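# Close the white door from inside so it latches

## Task

From inside the room, push the white door shut until its latch catches and holds. Disturb nothing else, end with both grippers holding nothing, release the door and back away. The robot must not topple or be left leaning; doing so means failure. Once everything has settled after the finish, for the final second both arms (hands included) and the lift must touch nothing at all, and the base must touch no movable object (a part, box, cart, lid, drawer and the like); any such contact costs a one-time deduction of 0.15, never going below zero.

## Robot and tools

ROBOT. A LinearBot: a wheeled base that can drive in any direction, a column about 1.7 m tall, and a carriage that slides along it (lift_m). The carriage holds two identical arms, left and right, each with six joints and a two-finger gripper. The arm bases sit about 0.57 m + lift_m above the floor, and carriage parts hang about 0.15 m below them. A hand reaches about 0.78 m from its shoulder but only about 0.38 m below its arm base. The hand is about 0.16 m long and 0.1 m wide (0.14 m when open), and the wrist camera sticks out 0.11 m to one side. Parked arm: joints 1-6 = 0, 0.05, 0.05, 1.45, 0, 0. With both parked the robot is about 0.85 m wide and 0.65 m long. Cameras: carriage_camera faces forward, tilted about 20 degrees down; left_wrist_camera and right_wrist_camera look out past the fingertips.

FRAMES. All positions are in metres. Base frame: origin on the floor below the base centre, x forward, y left, z up. left_hand and right_hand in results are the midpoint between the finger pads, given in this frame, with quat_wxyz giving orientation; hand z runs along the fingers and they open along hand y. A hand pointing straight up with joints 1, 5, 6 at 0 reads (1, 0, 0, 0). base_odometry uses the base frame as it was at scene start, counts only wheel turns (so slip counts as travel), heading in rad from -3.142 to 3.142, positive left. It drifts a degree or two after turns or long strafes.

move. One action per call. Optional keys: base, joints, speeds, min_time_s, plus cameras and blocking. Motions start together.
- base: an object with exactly one key, each a relative offset from where the base last reported itself: translate_m (m, -2 to 2, forward +), strafe_m (m, -2 to 2, left +), rotate_rad (rad, -6.3 to 6.3, counter-clockwise +).
- joints: a single object for both arms, keyed by name, each value an absolute target, not an offset. lift_m 0 to 1 m. For each arm (left_ / right_ prefix): joint1_rad -2.617 to 3.054 (yaw about vertical, 0 forward, + left); joint2_rad 0 to 3.141 (shoulder: 0 upper arm back and level, 1.57 upright, 3.14 forward level); joint3_rad 0 to 3.141 (elbow, 0 folded, 3.14 straight); joint4_rad -1.57 to 1.57 (wrist pitch, + raises fingertips); joint5_rad -1.57 to 1.57 (wrist yaw, + turns fingertips right); joint6_rad -2.094 to 2.094 (roll, + clockwise seen from forearm); gripper_m 0 to 0.093 (pad gap in m). Done tolerances: lift 0.004, j1 0.02, j2 0.105, j3 0.06, j4 0.04, j5 0.025, j6 0.02, gripper 0.004.
- speeds: per-action caps: translate_m and strafe_m 0.02-0.5 m/s, rotate_rad 0.05-1.57 rad/s, lift_m 0.08-0.27 m/s (default 0.25; others default to their maximum).
- min_time_s: 0.1-8 s, minimum duration of arm and gripper motions. Too short can overshoot; 2 s or more keeps paths straighter.
- cameras: list of names or ["all"]; [] for none. blocking: true (default) waits until everything rests; false returns within about 0.5 s while motion continues. A new move replaces only targets it names. Unknown keys make a call invalid; out-of-range values are refused, and a refusal or an unrequested stop cancels the rest of the reply's move, wait and finished_scene calls.
Example: {"base": {"translate_m": 0.3}, "joints": {"lift_m": 0.5}, "speeds": {"translate_m": 0.2}}.

wait(seconds 0-10, cameras) lets time pass; returns early once running moves rest. stop(cameras) brakes all running motions (not instantly; the base rolls on). zoom_image(camera, region [x0,y0,x1,y1] pixels, at most 504x504) enlarges part of the latest image. read_manual gives licence text only. finished_scene(scene) ends the scene irreversibly; after ending scene 1 make no further calls in that reply.

RESULTS. "move" reads done or the worst status. base_status / joint_status per motion: moving, done, off_target (resting away from target, maybe still pushing), stopped, contact_stop, time_out (after 14 s), not_followed (arm target withheld because the arms would nearly collide), limit_stop_at_motor_heat. on_its_own lists actions not commanded by that call. motor_effort is percent of maximum, bracket = peak in last action; errors can be large. A steadily falling lift effort while lowering means a hand rests on something. Joint torques and motor temperatures are listed per arm joint; MOTOR HOT appears at 75 °C, and at 100 °C the arm goes limp for 30-60 s (OVER-TEMPERATURE FAULT). Gripper readings run a few mm off the true gap; shut on nothing reads 0.000-0.003. The scene keeps running while you think.

CAUTIONS. The base contact stop ignores the arms, so a drive can bend an arm against the door and still say done. Arms have no contact stop and keep pressing. Pulling or driving away while gripping a shut door handle can pitch the robot forward and topple it; watch for a hand z that climbs without command. After being stopped by contact, back off about 0.2 m the way you came. Reported hand positions are usually a little high, more at long reach. Never let the arms strike or squeeze each other. Keep arms stretched out only briefly to avoid heat; park them to cool. Don't slam the door or hit fixed things hard. At the end, open the grippers, withdraw the hands, and leave arms, lift and base clear of everything.

Each tool is called as a command line: name --argument value for each argument, lists and objects as JSON in quotes; but a table of rows of numbers goes row by row, as --pt "numbers of a row", without its own name.

## Session

move

Scene clock: 0.00 s.
Joint torques (N m): no reading
Motor temperatures (°C): left_arm=[31 34 39 31 28 30 27] | right_arm=[32 35 36 31 30 29 31]
base_odometry: x=+0.000 y=+0.000 heading=+0.000
base_status: not commanded
joint_positions: lift_m=+0.300 left_joint1_rad=-0.003 left_joint2_rad=+0.052 left_joint3_rad=+0.038 left_joint4_rad=+1.430 left_joint5_rad=-0.033 left_joint6_rad=+0.031 left_gripper_m=+0.09396 right_joint1_rad=+0.000 right_joint2_rad=+0.035 right_joint3_rad=+0.040 right_joint4_rad=+1.434 right_joint5_rad=-0.028 right_joint6_rad=-0.032 right_gripper_m=+0.09396
joint_status: not commanded
motor_effort: lift_m=+18 drive_wheels=+1
left_hand: x=+0.2553 y=+0.3028 z=+1.3095 quat_wxyz=(+0.997, -0.015, +0.077, +0.015) (m; base frame)
right_hand: x=+0.2486 y=-0.2923 z=+1.3103 quat_wxyz=(+0.998, -0.015, +0.066, -0.015) (m; base frame)
pictures: carriage_camera, left_wrist_camera, right_wrist_camera
Images, in order (width x height): carriage_camera 672x504, left_wrist_camera 672x504, right_wrist_camera 672x504.

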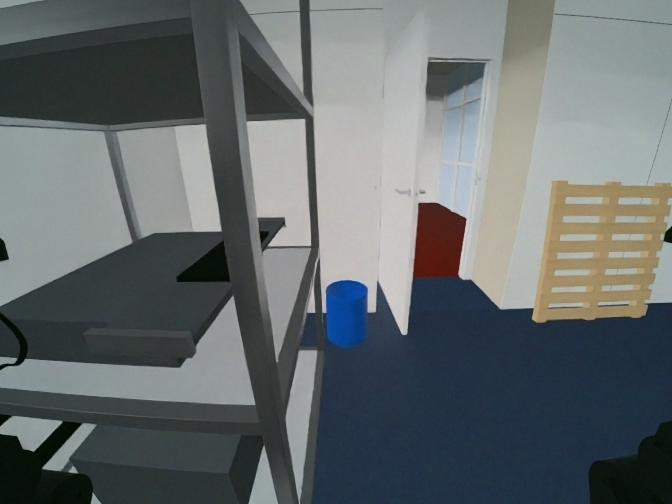

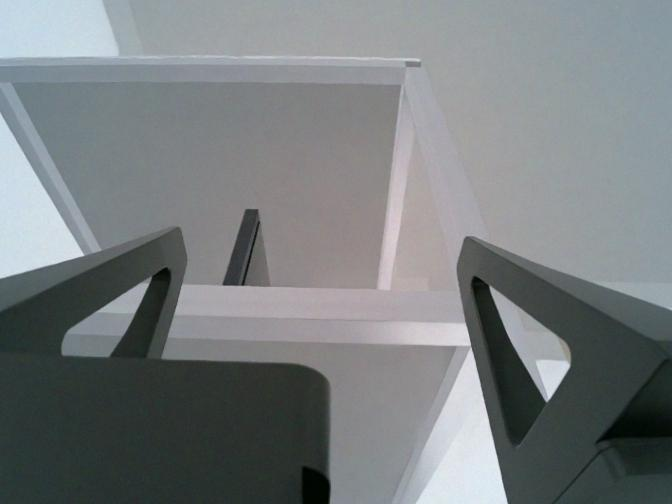

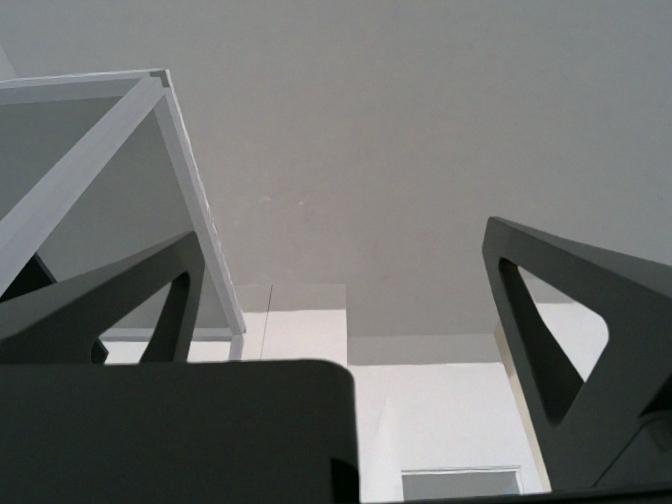

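move --base '{"strafe_m": -0.65}' --joints '{"left_gripper_m": 0.0, "lift_m": 0.38}' --cameras '["carriage_camera"]'

Scene clock: 42.83 s.
Joint torques (N m): left_arm=[0.01 4.04 5.67 -0.11 0.11 0.05] | right_arm=[-0.21 3.81 5.98 -0.22 -0.02 -0.03]
move: done
base_odometry: x=-0.001 y=-0.650 heading=-0.001
base_status: done
joint_positions: lift_m=+0.380 left_joint1_rad=-0.003 left_joint2_rad=+0.052 left_joint3_rad=+0.038 left_joint4_rad=+1.430 left_joint5_rad=-0.033 left_joint6_rad=+0.031 left_gripper_m=+0.00067 right_joint1_rad=+0.001 right_joint2_rad=+0.035 right_joint3_rad=+0.040 right_joint4_rad=+1.434 right_joint5_rad=-0.028 right_joint6_rad=-0.032 right_gripper_m=+0.09396
joint_status: all done
motor_effort: lift_m=+17(22) drive_wheels=-2(19)
left_hand: x=+0.2553 y=+0.3028 z=+1.3896 quat_wxyz=(+0.997, -0.015, +0.077, +0.015) (m; base frame)
right_hand: x=+0.2486 y=-0.2923 z=+1.3904 quat_wxyz=(+0.998, -0.015, +0.066, -0.015) (m; base frame)
pictures: carriage_camera
Images, in order (width x height): carriage_camera 672x504.

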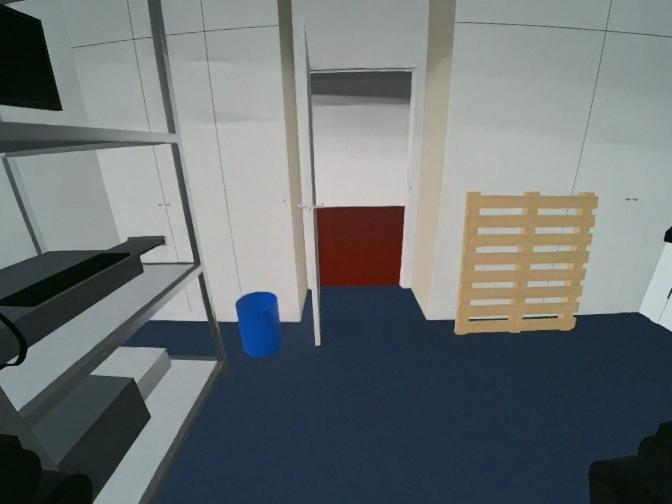

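move --base '{"translate_m": 1.2}' --joints '{"left_joint2_rad": 2.2, "left_joint3_rad": 1.85, "left_joint4_rad": 0.35, "left_joint5_rad": 0, "left_joint6_rad": 0, "left_joint1_rad": 0.05}' --min_time_s 2.5 --cameras '["all"]'

Scene clock: 70.90 s.
Joint torques (N m): left_arm=[0.27 -9.46 9.84 2.9 0.28 -0.12] | right_arm=[-0.16 3.89 5.94 -0.17 -0.08 -0.04]
move: off_target
base_odometry: x=+1.199 y=-0.652 heading=-0.001
base_status: done
joint_positions: lift_m=+0.380 left_joint1_rad=+0.044 left_joint2_rad=+2.153 left_joint3_rad=+1.820 left_joint4_rad=+0.249 left_joint5_rad=-0.013 left_joint6_rad=+0.012 left_gripper_m=+0.00067 right_joint1_rad=+0.001 right_joint2_rad=+0.035 right_joint3_rad=+0.040 right_joint4_rad=+1.432 right_joint5_rad=-0.028 right_joint6_rad=-0.032 right_gripper_m=+0.09396
joint_status: left_joint4_rad off_target (ended at +0.249, target +0.350); the others done
motor_effort: lift_m=+18(18) drive_wheels=+7(16)
left_hand: x=+0.8778 y=+0.3283 z=+1.2502 quat_wxyz=(+0.676, -0.016, +0.736, +0.024) (m; base frame)
right_hand: x=+0.2490 y=-0.2923 z=+1.3903 quat_wxyz=(+0.998, -0.015, +0.067, -0.015) (m; base frame)
pictures: carriage_camera, left_wrist_camera, right_wrist_camera
Images, in order (width x height): carriage_camera 672x504, left_wrist_camera 672x504, right_wrist_camera 672x504.

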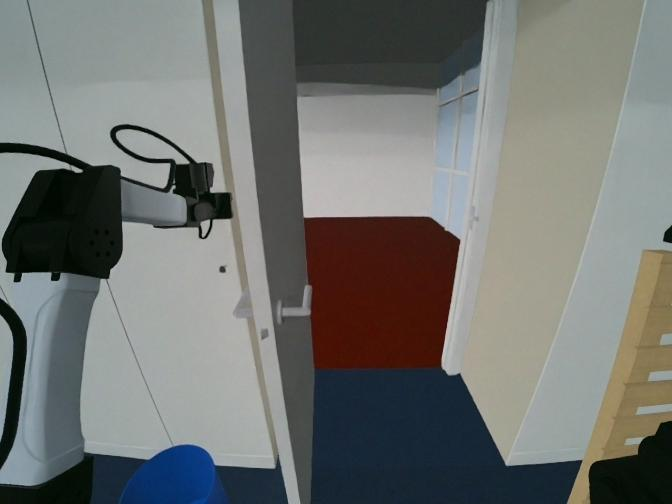

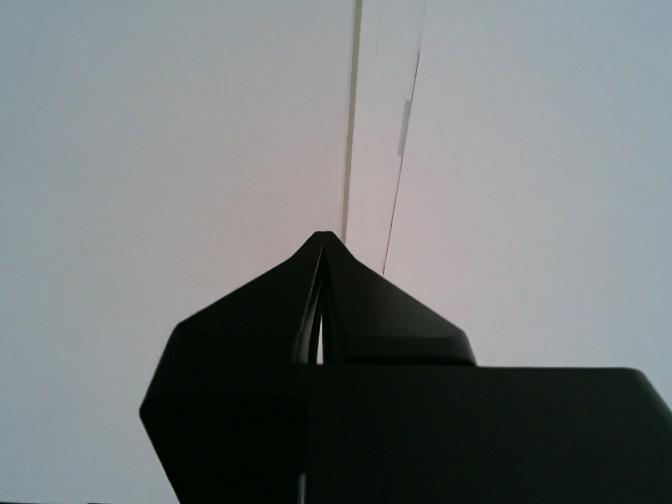

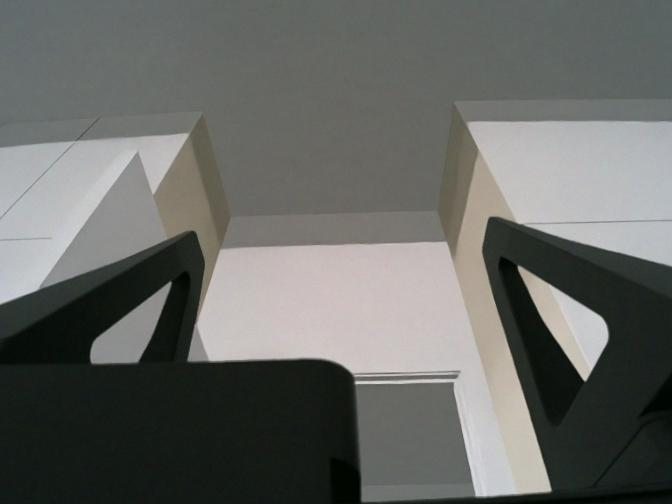

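move --base '{"strafe_m": -0.4}' --speeds '{"strafe_m": 0.15}' --cameras '["carriage_camera"]'

Scene clock: 82.33 s.
Joint torques (N m): left_arm=[-0.02 -13.01 9.59 2.18 0.27 -0.01] | right_arm=[-0.03 3.85 5.96 -0.18 -0.06 -0.04]
Motor temperatures (°C): left_arm=[31 39 44 38 28 30 28] | right_arm=[31 37 37 30 30 29 31]
move: done
base_odometry: x=+1.199 y=-1.052 heading=+0.000
base_status: done
joint_positions: lift_m=+0.380 left_joint1_rad=+0.049 left_joint2_rad=+2.190 left_joint3_rad=+1.823 left_joint4_rad=+0.330 left_joint5_rad=-0.013 left_joint6_rad=+0.007 left_gripper_m=+0.00066 right_joint1_rad=+0.001 right_joint2_rad=+0.035 right_joint3_rad=+0.040 right_joint4_rad=+1.432 right_joint5_rad=-0.028 right_joint6_rad=-0.032 right_gripper_m=+0.09396
joint_status: not commanded
on_its_own: left_joint4_rad moved +0.081 to your old target +0.350
motor_effort: lift_m=+18(18) drive_wheels=+2(17)
left_hand: x=+0.8855 y=+0.3323 z=+1.2479 quat_wxyz=(+0.693, -0.020, +0.720, +0.024) (m; base frame)
right_hand: x=+0.2490 y=-0.2923 z=+1.3903 quat_wxyz=(+0.998, -0.015, +0.067, -0.015) (m; base frame)
pictures: carriage_camera
Images, in order (width x height): carriage_camera 672x504.

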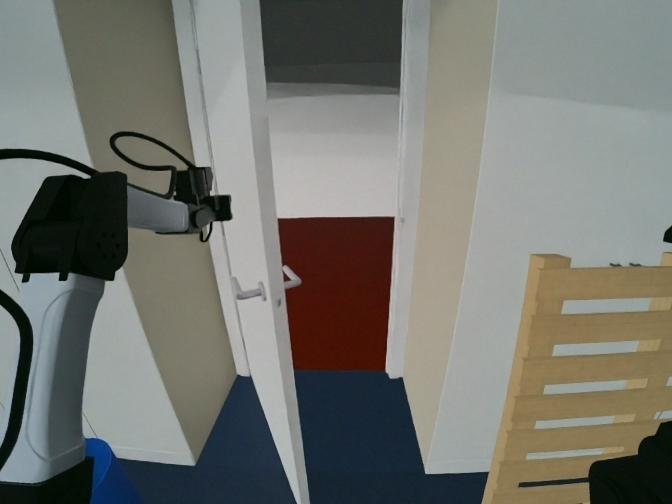

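move --base '{"translate_m": 0.3}' --speeds '{"translate_m": 0.12}' --cameras '["carriage_camera"]'

move --joints '{"left_joint1_rad": -0.4, "left_joint2_rad": 2.6, "left_joint3_rad": 2.6, "left_joint4_rad": 0.0}' --min_time_s 4 --cameras '["carriage_camera"]'

Scene clock: 105.73 s.
Joint torques (N m): left_arm=[-0.53 -13.2 9.59 2.14 0.3 -0.01] | right_arm=[-0.16 3.85 5.97 -0.16 -0.06 -0.04]
Motor temperatures (°C): left_arm=[31 44 49 41 28 30 28] | right_arm=[31 37 37 30 30 29 31]
move: done
base_odometry: x=+1.499 y=-1.052 heading=-0.001
base_status: done
joint_positions: lift_m=+0.380 left_joint1_rad=+0.055 left_joint2_rad=+2.190 left_joint3_rad=+1.823 left_joint4_rad=+0.334 left_joint5_rad=-0.015 left_joint6_rad=+0.005 left_gripper_m=+0.00066 right_joint1_rad=+0.001 right_joint2_rad=+0.035 right_joint3_rad=+0.040 right_joint4_rad=+1.432 right_joint5_rad=-0.028 right_joint6_rad=-0.032 right_gripper_m=+0.09396
joint_status: not commanded
motor_effort: lift_m=+18(18) drive_wheels=-2(12)
left_hand: x=+0.8853 y=+0.3365 z=+1.2490 quat_wxyz=(+0.695, -0.023, +0.718, +0.026) (m; base frame)
right_hand: x=+0.2490 y=-0.2923 z=+1.3903 quat_wxyz=(+0.998, -0.015, +0.067, -0.015) (m; base frame)
pictures: carriage_camera
Images, in order (width x height): carriage_camera 672x504.

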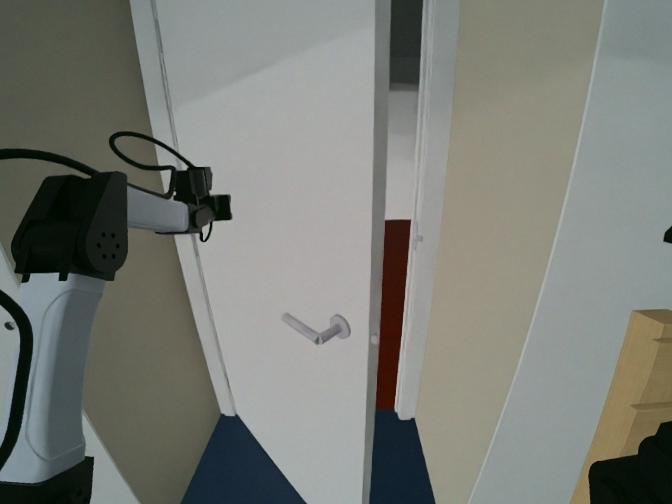

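Scene clock: 110.03 s.
Joint torques (N m): left_arm=[-0.49 -15.09 9.61 1.88 0.29 -0.01] | right_arm=[-0.21 3.86 5.97 -0.19 -0.06 -0.05]
move: done
base_odometry: x=+1.499 y=-1.052 heading=-0.001
base_status: not commanded
joint_positions: lift_m=+0.380 left_joint1_rad=-0.395 left_joint2_rad=+2.584 left_joint3_rad=+2.570 left_joint4_rad=+0.009 left_joint5_rad=-0.014 left_joint6_rad=+0.005 left_gripper_m=+0.00066 right_joint1_rad=+0.001 right_joint2_rad=+0.035 right_joint3_rad=+0.040 right_joint4_rad=+1.432 right_joint5_rad=-0.028 right_joint6_rad=-0.032 right_gripper_m=+0.09396
joint_status: all done
motor_effort: lift_m=+18(18) drive_wheels=+3(5)
left_hand: x=+0.8969 y=+0.0152 z=+1.2697 quat_wxyz=(+0.693, +0.136, +0.695, -0.132) (m; base frame)
right_hand: x=+0.2490 y=-0.2923 z=+1.3903 quat_wxyz=(+0.998, -0.015, +0.067, -0.015) (m; base frame)
pictures: carriage_camera
Images, in order (width x height): carriage_camera 672x504.

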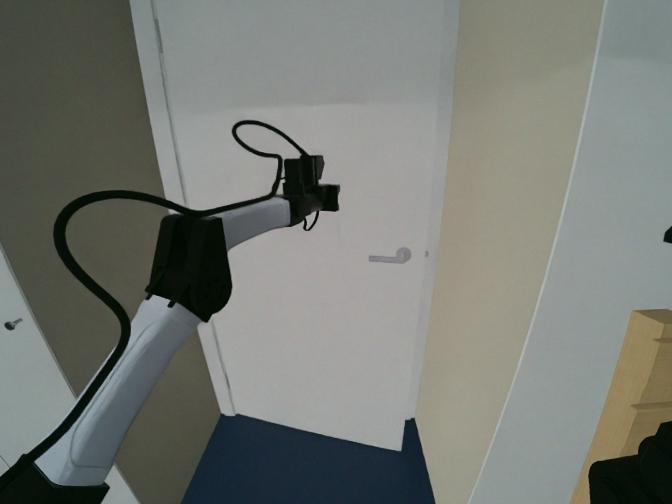

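move --base '{"strafe_m": 0.1}' --joints '{"left_joint1_rad": -0.6}' --min_time_s 2

move --base '{"translate_m": 0.3}' --speeds '{"translate_m": 0.08}' --cameras '["carriage_camera"]'

Scene clock: 117.97 s.
Joint torques (N m): left_arm=[-0.51 -14.93 9.62 1.9 0.22 -0.01] | right_arm=[-0.06 3.81 6.04 -0.17 -0.07 -0.04]
move: done
base_odometry: x=+1.499 y=-0.952 heading=-0.001
base_status: done
joint_positions: lift_m=+0.380 left_joint1_rad=-0.595 left_joint2_rad=+2.584 left_joint3_rad=+2.570 left_joint4_rad=+0.007 left_joint5_rad=-0.013 left_joint6_rad=+0.005 left_gripper_m=+0.00066 right_joint1_rad=+0.000 right_joint2_rad=+0.035 right_joint3_rad=+0.040 right_joint4_rad=+1.432 right_joint5_rad=-0.028 right_joint6_rad=-0.032 right_gripper_m=+0.09396
joint_status: all done
motor_effort: lift_m=+18(18) drive_wheels=+1(13)
left_hand: x=+0.8274 y=-0.1145 z=+1.2690 quat_wxyz=(+0.676, +0.205, +0.679, -0.201) (m; base frame)
right_hand: x=+0.2490 y=-0.2923 z=+1.3903 quat_wxyz=(+0.998, -0.015, +0.067, -0.015) (m; base frame)
pictures: none

Scene clock: 122.43 s.
Joint torques (N m): left_arm=[-0.13 -15.46 9.14 1.95 0.02 0] | right_arm=[-0.13 3.86 5.98 -0.19 -0.06 -0.05]
Motor temperatures (°C): left_arm=[31 51 49 40 28 30 28] | right_arm=[31 37 38 30 30 29 31]
move: done
base_odometry: x=+1.799 y=-0.952 heading=-0.001
base_status: done
joint_positions: lift_m=+0.380 left_joint1_rad=-0.600 left_joint2_rad=+2.587 left_joint3_rad=+2.575 left_joint4_rad=+0.000 left_joint5_rad=+0.006 left_joint6_rad=+0.005 left_gripper_m=+0.00066 right_joint1_rad=+0.000 right_joint2_rad=+0.035 right_joint3_rad=+0.040 right_joint4_rad=+1.433 right_joint5_rad=-0.028 right_joint6_rad=-0.032 right_gripper_m=+0.09396
joint_status: not commanded
motor_effort: lift_m=+18(18) drive_wheels=+0(13)
left_hand: x=+0.8237 y=-0.1207 z=+1.2667 quat_wxyz=(+0.671, +0.214, +0.679, -0.208) (m; base frame)
right_hand: x=+0.2489 y=-0.2923 z=+1.3903 quat_wxyz=(+0.998, -0.015, +0.066, -0.015) (m; base frame)
pictures: carriage_camera
Images, in order (width x height): carriage_camera 672x504.

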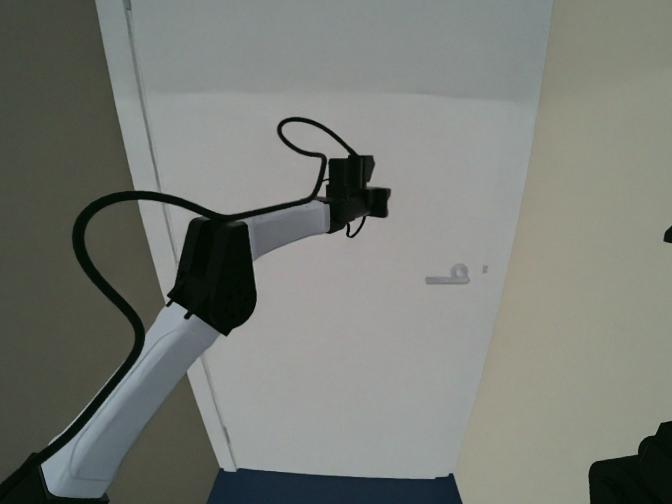

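move --base '{"translate_m": 0.12}' --speeds '{"translate_m": 0.06}' --cameras '["carriage_camera"]'

Scene clock: 128.20 s.
Joint torques (N m): left_arm=[8.29 -15.49 8.2 2.08 -3.62 0.04] | right_arm=[-0.09 3.86 6.04 -0.18 -0.05 -0.05]
move: done
base_odometry: x=+1.919 y=-0.952 heading=+0.000
base_status: done
joint_positions: lift_m=+0.380 left_joint1_rad=-0.711 left_joint2_rad=+2.587 left_joint3_rad=+2.586 left_joint4_rad=-0.016 left_joint5_rad=+0.321 left_joint6_rad=+0.004 left_gripper_m=+0.00065 right_joint1_rad=+0.000 right_joint2_rad=+0.035 right_joint3_rad=+0.040 right_joint4_rad=+1.433 right_joint5_rad=-0.028 right_joint6_rad=-0.032 right_gripper_m=+0.09396
joint_status: not commanded
motor_effort: lift_m=+18(18) drive_wheels=+6(12)
left_hand: x=+0.7316 y=-0.2197 z=+1.2688 quat_wxyz=(+0.610, +0.351, +0.620, -0.347) (m; base frame)
right_hand: x=+0.2489 y=-0.2923 z=+1.3903 quat_wxyz=(+0.998, -0.015, +0.066, -0.015) (m; base frame)
pictures: carriage_camera
Images, in order (width x height): carriage_camera 672x504.

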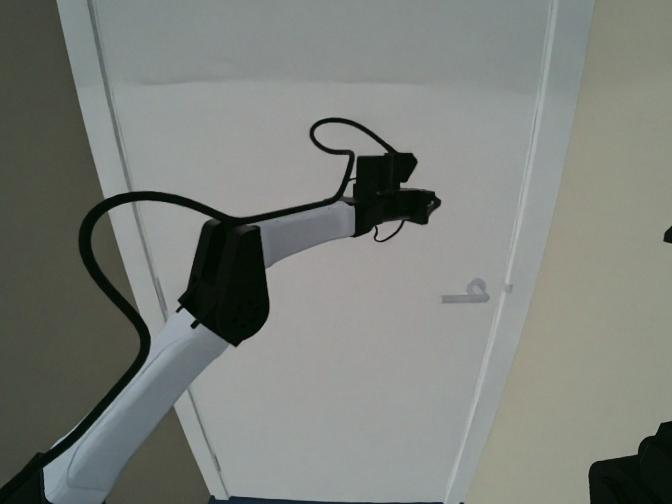

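zoom_image --camera "carriage_camera" --region '[420, 150, 620, 504]'

Scaled by 1.424 from the camera's 672x504 image, which has a finer 960x720 frame.

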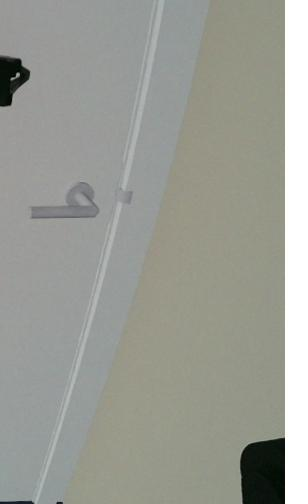

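move --base '{"translate_m": -0.12}'

move --joints '{"left_joint1_rad": -1.0, "left_joint5_rad": -1.0}' --min_time_s 1.5 --cameras '["carriage_camera"]'

Scene clock: 145.23 s.
Joint torques (N m): left_arm=[-0.1 -15.41 7.98 2.06 -0.08 0] | right_arm=[-0.03 3.9 5.96 -0.2 -0.06 -0.04]
Motor temperatures (°C): left_arm=[34 51 50 41 36 30 28] | right_arm=[31 37 38 30 30 29 31]
move: done
base_odometry: x=+1.800 y=-0.952 heading=-0.001
base_status: done
joint_positions: lift_m=+0.380 left_joint1_rad=-0.600 left_joint2_rad=+2.588 left_joint3_rad=+2.587 left_joint4_rad=-0.013 left_joint5_rad=+0.016 left_joint6_rad=+0.004 left_gripper_m=+0.00065 right_joint1_rad=+0.000 right_joint2_rad=+0.035 right_joint3_rad=+0.040 right_joint4_rad=+1.433 right_joint5_rad=-0.028 right_joint6_rad=-0.032 right_gripper_m=+0.09396
joint_status: not commanded
motor_effort: lift_m=+18(18) drive_wheels=-1(11)
left_hand: x=+0.8223 y=-0.1216 z=+1.2697 quat_wxyz=(+0.670, +0.217, +0.678, -0.212) (m; base frame)
right_hand: x=+0.2488 y=-0.2923 z=+1.3903 quat_wxyz=(+0.998, -0.015, +0.066, -0.015) (m; base frame)
pictures: none

Scene clock: 147.20 s.
Joint torques (N m): left_arm=[-0.47 -15.12 7.73 1.77 -0.1 0] | right_arm=[-0.13 3.9 6.01 -0.2 -0.07 -0.06]
move: done
base_odometry: x=+1.800 y=-0.952 heading=-0.001
base_status: not commanded
joint_positions: lift_m=+0.380 left_joint1_rad=-0.997 left_joint2_rad=+2.588 left_joint3_rad=+2.587 left_joint4_rad=-0.013 left_joint5_rad=-0.983 left_joint6_rad=+0.004 left_gripper_m=+0.00065 right_joint1_rad=+0.000 right_joint2_rad=+0.035 right_joint3_rad=+0.040 right_joint4_rad=+1.433 right_joint5_rad=-0.028 right_joint6_rad=-0.032 right_gripper_m=+0.09396
joint_status: all done
motor_effort: lift_m=+18(18) drive_wheels=-3(3)
left_hand: x=+0.6950 y=-0.1786 z=+1.2707 quat_wxyz=(+0.705, +0.010, +0.710, +0.000) (m; base frame)
right_hand: x=+0.2488 y=-0.2923 z=+1.3903 quat_wxyz=(+0.998, -0.015, +0.066, -0.015) (m; base frame)
pictures: carriage_camera
Images, in order (width x height): carriage_camera 672x504.

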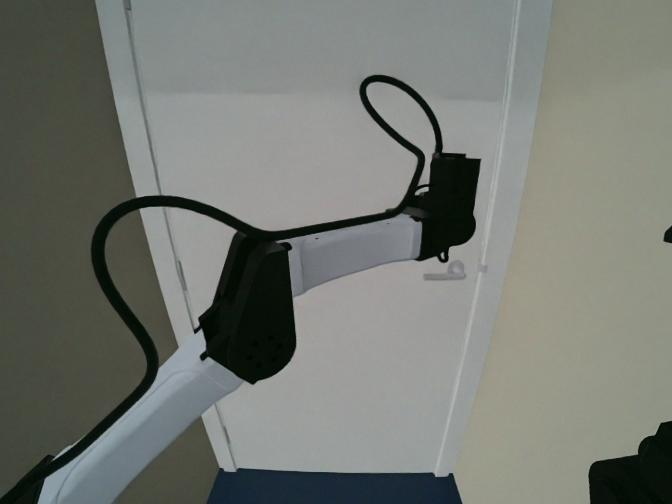

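move --base '{"translate_m": 0.22}' --speeds '{"translate_m": 0.08}' --cameras '["carriage_camera"]'

zoom_image --camera "carriage_camera" --region '[420, 150, 620, 504]'

Scene clock: 154.43 s.
Joint torques (N m): left_arm=[9.98 -14.98 7.72 1.69 0.92 -0.03] | right_arm=[-0.12 3.86 6.02 -0.17 -0.06 -0.04]
move: done
base_odometry: x=+2.019 y=-0.952 heading=+0.000
base_status: done
joint_positions: lift_m=+0.380 left_joint1_rad=-1.133 left_joint2_rad=+2.588 left_joint3_rad=+2.587 left_joint4_rad=-0.010 left_joint5_rad=-1.071 left_joint6_rad=+0.004 left_gripper_m=+0.00065 right_joint1_rad=+0.000 right_joint2_rad=+0.035 right_joint3_rad=+0.040 right_joint4_rad=+1.433 right_joint5_rad=-0.028 right_joint6_rad=-0.032 right_gripper_m=+0.09396
joint_status: not commanded
motor_effort: lift_m=+18(18) drive_wheels=+7(14)
left_hand: x=+0.6276 y=-0.2242 z=+1.2713 quat_wxyz=(+0.705, +0.026, +0.708, -0.018) (m; base frame)
right_hand: x=+0.2488 y=-0.2923 z=+1.3903 quat_wxyz=(+0.998, -0.015, +0.066, -0.015) (m; base frame)
pictures: carriage_camera
Images, in order (width x height): carriage_camera 672x504.

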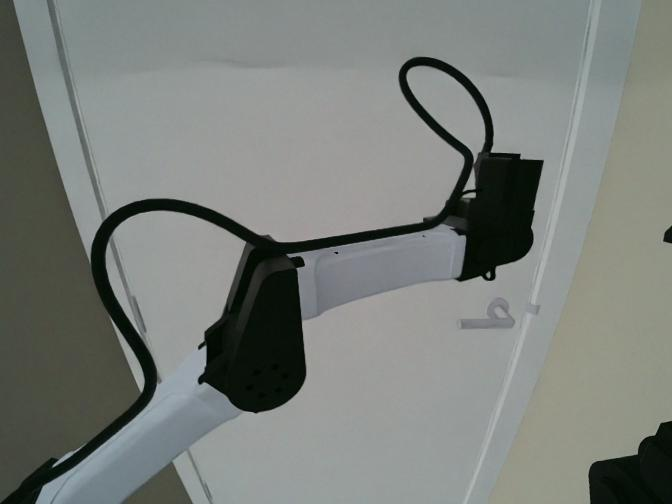

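Scaled by 1.424 from the camera's 672x504 image, which has a finer 960x720 frame.

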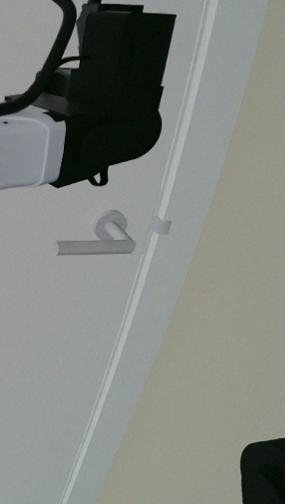

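move --base '{"translate_m": -0.4}' --cameras '["carriage_camera"]'

finished_scene --scene 1

Scene clock: 166.77 s.
Joint torques (N m): left_arm=[0.03 -15.21 7.73 1.7 -0.05 -0.03] | right_arm=[-0.13 3.88 5.94 -0.18 -0.05 -0.05]
move: done
base_odometry: x=+1.619 y=-0.951 heading=+0.000
base_status: done
joint_positions: lift_m=+0.380 left_joint1_rad=-1.001 left_joint2_rad=+2.589 left_joint3_rad=+2.587 left_joint4_rad=-0.003 left_joint5_rad=-0.989 left_joint6_rad=+0.004 left_gripper_m=+0.00065 right_joint1_rad=+0.000 right_joint2_rad=+0.035 right_joint3_rad=+0.040 right_joint4_rad=+1.432 right_joint5_rad=-0.028 right_joint6_rad=-0.032 right_gripper_m=+0.09396
joint_status: not commanded
motor_effort: lift_m=+18(18) drive_wheels=+0(19)
left_hand: x=+0.6932 y=-0.1797 z=+1.2716 quat_wxyz=(+0.706, +0.007, +0.708, -0.002) (m; base frame)
right_hand: x=+0.2490 y=-0.2923 z=+1.3902 quat_wxyz=(+0.998, -0.015, +0.067, -0.015) (m; base frame)
pictures: carriage_camera
Images, in order (width x height): carriage_camera 672x504.

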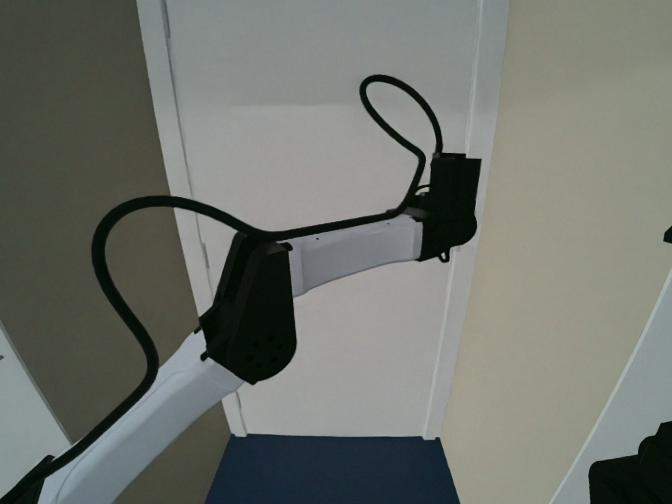

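The scene is finished: the task was done.


## Next scene

The same job, from a new start.

move

Scene clock: 0.00 s.
Joint torques (N m): no reading
Motor temperatures (°C): left_arm=[30 34 36 30 28 30 27] | right_arm=[31 32 33 28 29 29 31]
base_odometry: x=+0.000 y=+0.000 heading=+0.000
base_status: not commanded
joint_positions: lift_m=+0.300 left_joint1_rad=-0.004 left_joint2_rad=+0.043 left_joint3_rad=+0.038 left_joint4_rad=+1.478 left_joint5_rad=-0.003 left_joint6_rad=-0.042 left_gripper_m=+0.09396 right_joint1_rad=-0.020 right_joint2_rad=+0.054 right_joint3_rad=+0.039 right_joint4_rad=+1.497 right_joint5_rad=+0.020 right_joint6_rad=+0.048 right_gripper_m=+0.09396
joint_status: not commanded
motor_effort: lift_m=+18 drive_wheels=+0
left_hand: x=+0.2411 y=+0.2976 z=+1.3111 quat_wxyz=(+0.999, -0.002, +0.049, -0.023) (m; base frame)
right_hand: x=+0.2395 y=-0.3011 z=+1.3116 quat_wxyz=(+0.999, +0.011, +0.044, +0.013) (m; base frame)
pictures: carriage_camera, left_wrist_camera, right_wrist_camera
Images, in order (width x height): carriage_camera 672x504, left_wrist_camera 672x504, right_wrist_camera 672x504.

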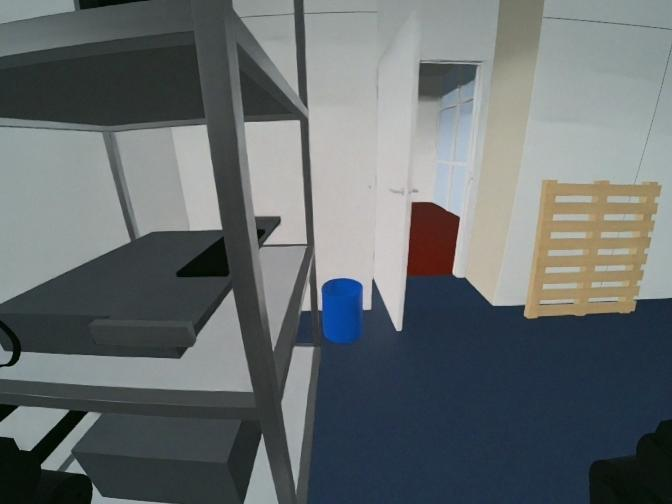

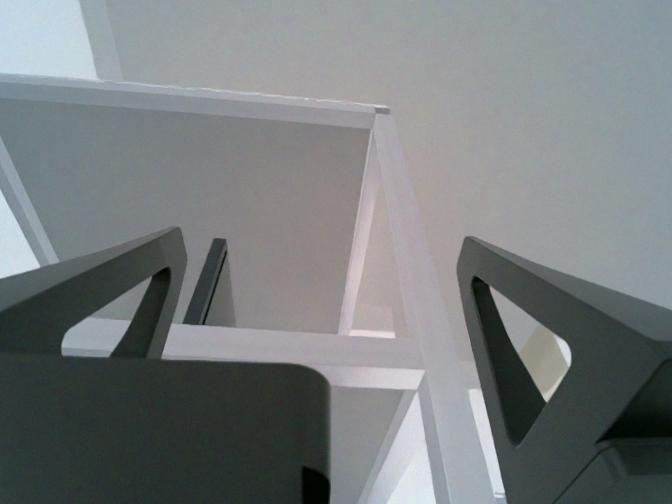

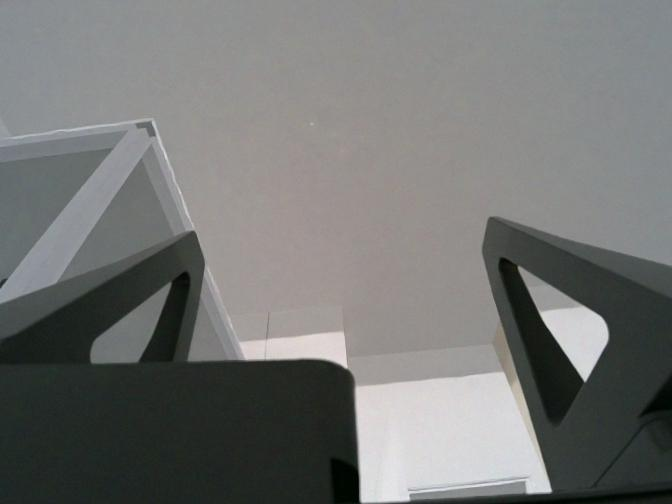

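move --base '{"strafe_m": -0.63}' --joints '{"left_gripper_m": 0.0, "lift_m": 0.38}'

move --base '{"translate_m": 1.2}' --joints '{"left_joint2_rad": 2.2, "left_joint3_rad": 1.85, "left_joint4_rad": 0.35, "left_joint5_rad": 0, "left_joint6_rad": 0, "left_joint1_rad": 0.05}' --min_time_s 2.5 --cameras '["carriage_camera"]'

Scene clock: 32.93 s.
Joint torques (N m): left_arm=[-0.12 3.99 5.57 -0.18 0.13 0.03] | right_arm=[-0.2 3.96 5.81 -0.3 -0.1 -0.05]
move: done
base_odometry: x=-0.001 y=-0.630 heading=-0.001
base_status: done
joint_positions: lift_m=+0.380 left_joint1_rad=-0.003 left_joint2_rad=+0.043 left_joint3_rad=+0.038 left_joint4_rad=+1.478 left_joint5_rad=-0.003 left_joint6_rad=-0.042 left_gripper_m=+0.00066 right_joint1_rad=-0.019 right_joint2_rad=+0.054 right_joint3_rad=+0.039 right_joint4_rad=+1.497 right_joint5_rad=+0.020 right_joint6_rad=+0.048 right_gripper_m=+0.09396
joint_status: all done
motor_effort: lift_m=+17(21) drive_wheels=-4(20)
left_hand: x=+0.2411 y=+0.2976 z=+1.3912 quat_wxyz=(+0.999, -0.002, +0.049, -0.022) (m; base frame)
right_hand: x=+0.2395 y=-0.3011 z=+1.3917 quat_wxyz=(+0.999, +0.011, +0.044, +0.014) (m; base frame)
pictures: none

Scene clock: 37.70 s.
Joint torques (N m): left_arm=[0.5 -13.22 9.87 1.92 0.15 0.17] | right_arm=[-0.23 3.96 5.75 -0.32 -0.1 -0.05]
move: done
base_odometry: x=+1.199 y=-0.632 heading=-0.001
base_status: done
joint_positions: lift_m=+0.380 left_joint1_rad=+0.043 left_joint2_rad=+2.193 left_joint3_rad=+1.821 left_joint4_rad=+0.358 left_joint5_rad=-0.003 left_joint6_rad=-0.011 left_gripper_m=+0.00066 right_joint1_rad=-0.019 right_joint2_rad=+0.054 right_joint3_rad=+0.039 right_joint4_rad=+1.497 right_joint5_rad=+0.020 right_joint6_rad=+0.048 right_gripper_m=+0.09396
joint_status: all done
motor_effort: lift_m=+18(18) drive_wheels=+2(15)
left_hand: x=+0.8863 y=+0.3267 z=+1.2523 quat_wxyz=(+0.702, -0.020, +0.712, +0.012) (m; base frame)
right_hand: x=+0.2395 y=-0.3011 z=+1.3916 quat_wxyz=(+0.999, +0.011, +0.044, +0.014) (m; base frame)
pictures: carriage_camera
Images, in order (width x height): carriage_camera 672x504.

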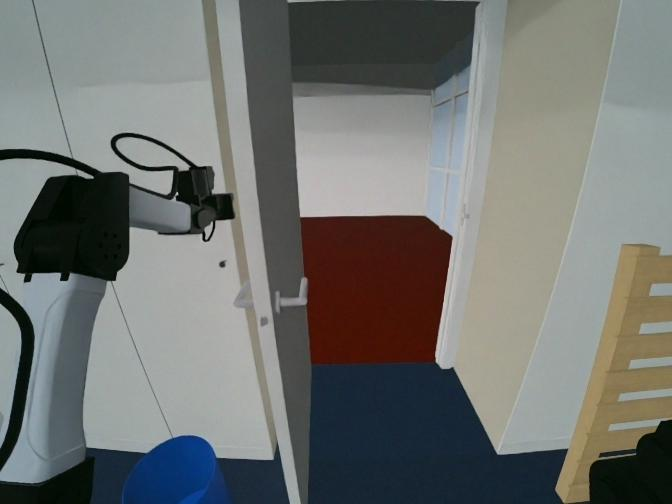

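move --base '{"strafe_m": -0.4}' --speeds '{"strafe_m": 0.16}'

move --base '{"translate_m": 0.32}' --speeds '{"translate_m": 0.13}'

move --base '{"strafe_m": 0.13}' --speeds '{"strafe_m": 0.08}' --joints '{"left_joint1_rad": -0.7, "left_joint5_rad": -0.7, "left_joint2_rad": 2.6, "left_joint3_rad": 2.6, "left_joint4_rad": 0.0}' --min_time_s 3.5 --cameras '["carriage_camera"]'

Scene clock: 48.40 s.
Joint torques (N m): left_arm=[0.08 -13.27 9.65 1.89 0.24 0.03] | right_arm=[-0.25 3.93 5.86 -0.29 -0.1 -0.04]
Motor temperatures (°C): left_arm=[30 42 42 34 28 30 27] | right_arm=[30 33 35 29 29 29 31]
move: done
base_odometry: x=+1.199 y=-1.032 heading=-0.001
base_status: done
joint_positions: lift_m=+0.380 left_joint1_rad=+0.050 left_joint2_rad=+2.193 left_joint3_rad=+1.822 left_joint4_rad=+0.357 left_joint5_rad=-0.013 left_joint6_rad=-0.001 left_gripper_m=+0.00065 right_joint1_rad=-0.019 right_joint2_rad=+0.054 right_joint3_rad=+0.039 right_joint4_rad=+1.497 right_joint5_rad=+0.020 right_joint6_rad=+0.048 right_gripper_m=+0.09396
joint_status: not commanded
motor_effort: lift_m=+18(18) drive_wheels=+0(12)
left_hand: x=+0.8860 y=+0.3332 z=+1.2528 quat_wxyz=(+0.702, -0.023, +0.711, +0.022) (m; base frame)
right_hand: x=+0.2395 y=-0.3011 z=+1.3916 quat_wxyz=(+0.999, +0.011, +0.044, +0.014) (m; base frame)
pictures: none

Scene clock: 51.80 s.
Joint torques (N m): left_arm=[-0.61 -13.59 9.61 1.93 0.24 0.09] | right_arm=[-0.17 4.03 5.81 -0.32 -0.1 -0.04]
move: done
base_odometry: x=+1.519 y=-1.032 heading=-0.001
base_status: done
joint_positions: lift_m=+0.380 left_joint1_rad=+0.056 left_joint2_rad=+2.193 left_joint3_rad=+1.823 left_joint4_rad=+0.355 left_joint5_rad=-0.014 left_joint6_rad=-0.002 left_gripper_m=+0.00065 right_joint1_rad=-0.019 right_joint2_rad=+0.054 right_joint3_rad=+0.039 right_joint4_rad=+1.497 right_joint5_rad=+0.020 right_joint6_rad=+0.048 right_gripper_m=+0.09396
joint_status: not commanded
motor_effort: lift_m=+17(18) drive_wheels=-1(11)
left_hand: x=+0.8858 y=+0.3372 z=+1.2525 quat_wxyz=(+0.701, -0.026, +0.712, +0.024) (m; base frame)
right_hand: x=+0.2395 y=-0.3011 z=+1.3916 quat_wxyz=(+0.999, +0.011, +0.044, +0.014) (m; base frame)
pictures: none

Scene clock: 55.60 s.
Joint torques (N m): left_arm=[-0.49 -14.83 9.54 1.74 -0.08 0.08] | right_arm=[-0.18 3.97 5.79 -0.3 -0.1 -0.04]
move: done
base_odometry: x=+1.520 y=-0.902 heading=-0.001
base_status: done
joint_positions: lift_m=+0.380 left_joint1_rad=-0.696 left_joint2_rad=+2.584 left_joint3_rad=+2.572 left_joint4_rad=+0.013 left_joint5_rad=-0.685 left_joint6_rad=-0.002 left_gripper_m=+0.00065 right_joint1_rad=-0.019 right_joint2_rad=+0.054 right_joint3_rad=+0.039 right_joint4_rad=+1.497 right_joint5_rad=+0.020 right_joint6_rad=+0.048 right_gripper_m=+0.09396
joint_status: all done
motor_effort: lift_m=+18(18) drive_wheels=+1(12)
left_hand: x=+0.8218 y=-0.0660 z=+1.2712 quat_wxyz=(+0.707, +0.003, +0.707, -0.005) (m; base frame)
right_hand: x=+0.2395 y=-0.3011 z=+1.3916 quat_wxyz=(+0.999, +0.011, +0.044, +0.014) (m; base frame)
pictures: carriage_camera
Images, in order (width x height): carriage_camera 672x504.

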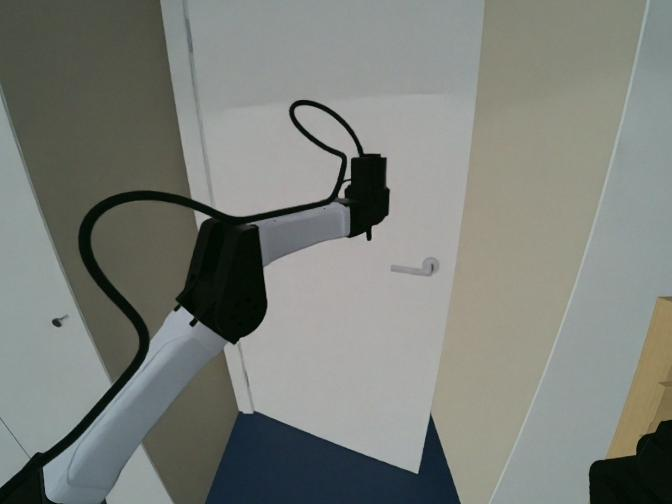

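move --base '{"translate_m": 0.45}' --speeds '{"translate_m": 0.09}' --cameras '["carriage_camera"]'

zoom_image --camera "carriage_camera" --region '[420, 150, 620, 504]'

Scene clock: 67.60 s.
Joint torques (N m): left_arm=[15.45 -11.6 7.9 2.33 1.21 0.04] | right_arm=[-0.21 4 5.82 -0.29 -0.09 -0.06]
Motor temperatures (°C): left_arm=[31 49 44 35 28 30 28] | right_arm=[30 33 35 29 29 29 31]
move: done
base_odometry: x=+1.969 y=-0.902 heading=-0.001
base_status: done
joint_positions: lift_m=+0.380 left_joint1_rad=-0.902 left_joint2_rad=+2.555 left_joint3_rad=+2.588 left_joint4_rad=-0.064 left_joint5_rad=-0.800 left_joint6_rad=-0.002 left_gripper_m=+0.00065 right_joint1_rad=-0.019 right_joint2_rad=+0.054 right_joint3_rad=+0.039 right_joint4_rad=+1.497 right_joint5_rad=+0.020 right_joint6_rad=+0.048 right_gripper_m=+0.09396
joint_status: not commanded
motor_effort: lift_m=+18(18) drive_wheels=+8(15)
left_hand: x=+0.7336 y=-0.1571 z=+1.2821 quat_wxyz=(+0.699, +0.044, +0.713, -0.028) (m; base frame)
right_hand: x=+0.2396 y=-0.3011 z=+1.3916 quat_wxyz=(+0.999, +0.011, +0.045, +0.014) (m; base frame)
pictures: carriage_camera
Images, in order (width x height): carriage_camera 672x504.

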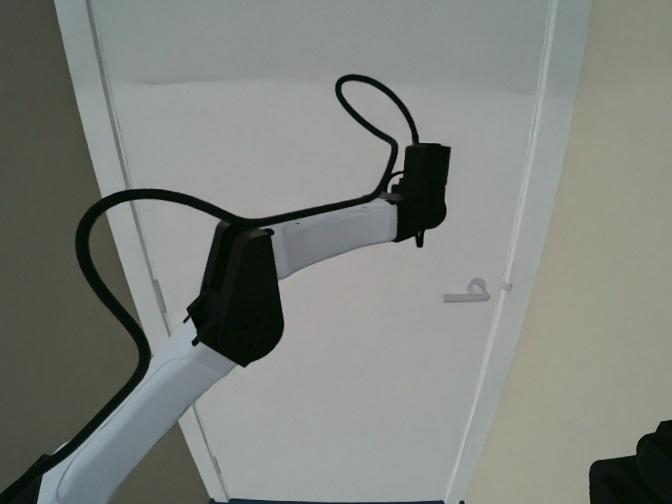

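Scaled by 1.424 from the camera's 672x504 image, which has a finer 960x720 frame.

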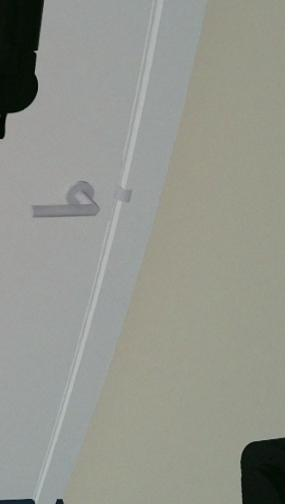

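move --base '{"translate_m": -0.35}' --cameras '["carriage_camera"]'

zoom_image --camera "carriage_camera" --region '[380, 100, 580, 454]'

Scene clock: 80.03 s.
Joint torques (N m): left_arm=[-0.05 -15.54 8.01 1.91 -0.06 0.06] | right_arm=[-0.17 4.07 5.82 -0.35 -0.08 -0.05]
Motor temperatures (°C): left_arm=[38 49 44 37 28 30 28] | right_arm=[30 34 35 29 29 29 31]
move: done
base_odometry: x=+1.619 y=-0.902 heading=-0.001
base_status: done
joint_positions: lift_m=+0.380 left_joint1_rad=-0.701 left_joint2_rad=+2.592 left_joint3_rad=+2.590 left_joint4_rad=-0.011 left_joint5_rad=-0.688 left_joint6_rad=-0.002 left_gripper_m=+0.00064 right_joint1_rad=-0.019 right_joint2_rad=+0.054 right_joint3_rad=+0.039 right_joint4_rad=+1.498 right_joint5_rad=+0.020 right_joint6_rad=+0.048 right_gripper_m=+0.09396
joint_status: not commanded
motor_effort: lift_m=+18(18) drive_wheels=+0(13)
left_hand: x=+0.8203 y=-0.0690 z=+1.2690 quat_wxyz=(+0.704, +0.007, +0.711, -0.002) (m; base frame)
right_hand: x=+0.2393 y=-0.3011 z=+1.3916 quat_wxyz=(+0.999, +0.011, +0.044, +0.014) (m; base frame)
pictures: carriage_camera
Images, in order (width x height): carriage_camera 672x504.

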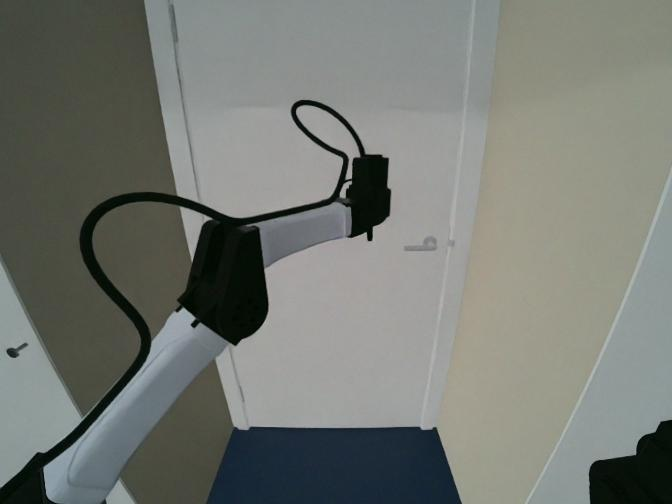

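Scaled by 1.424 from the camera's 672x504 image, which has a finer 960x720 frame.

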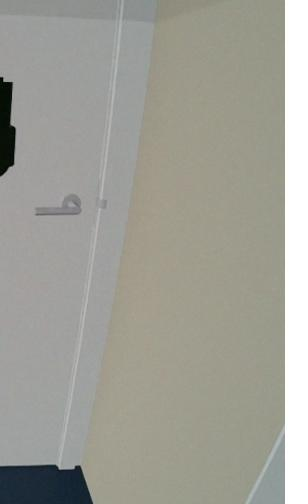

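Closed and flush.

finished_scene --scene 2

The scene is finished: the task was done.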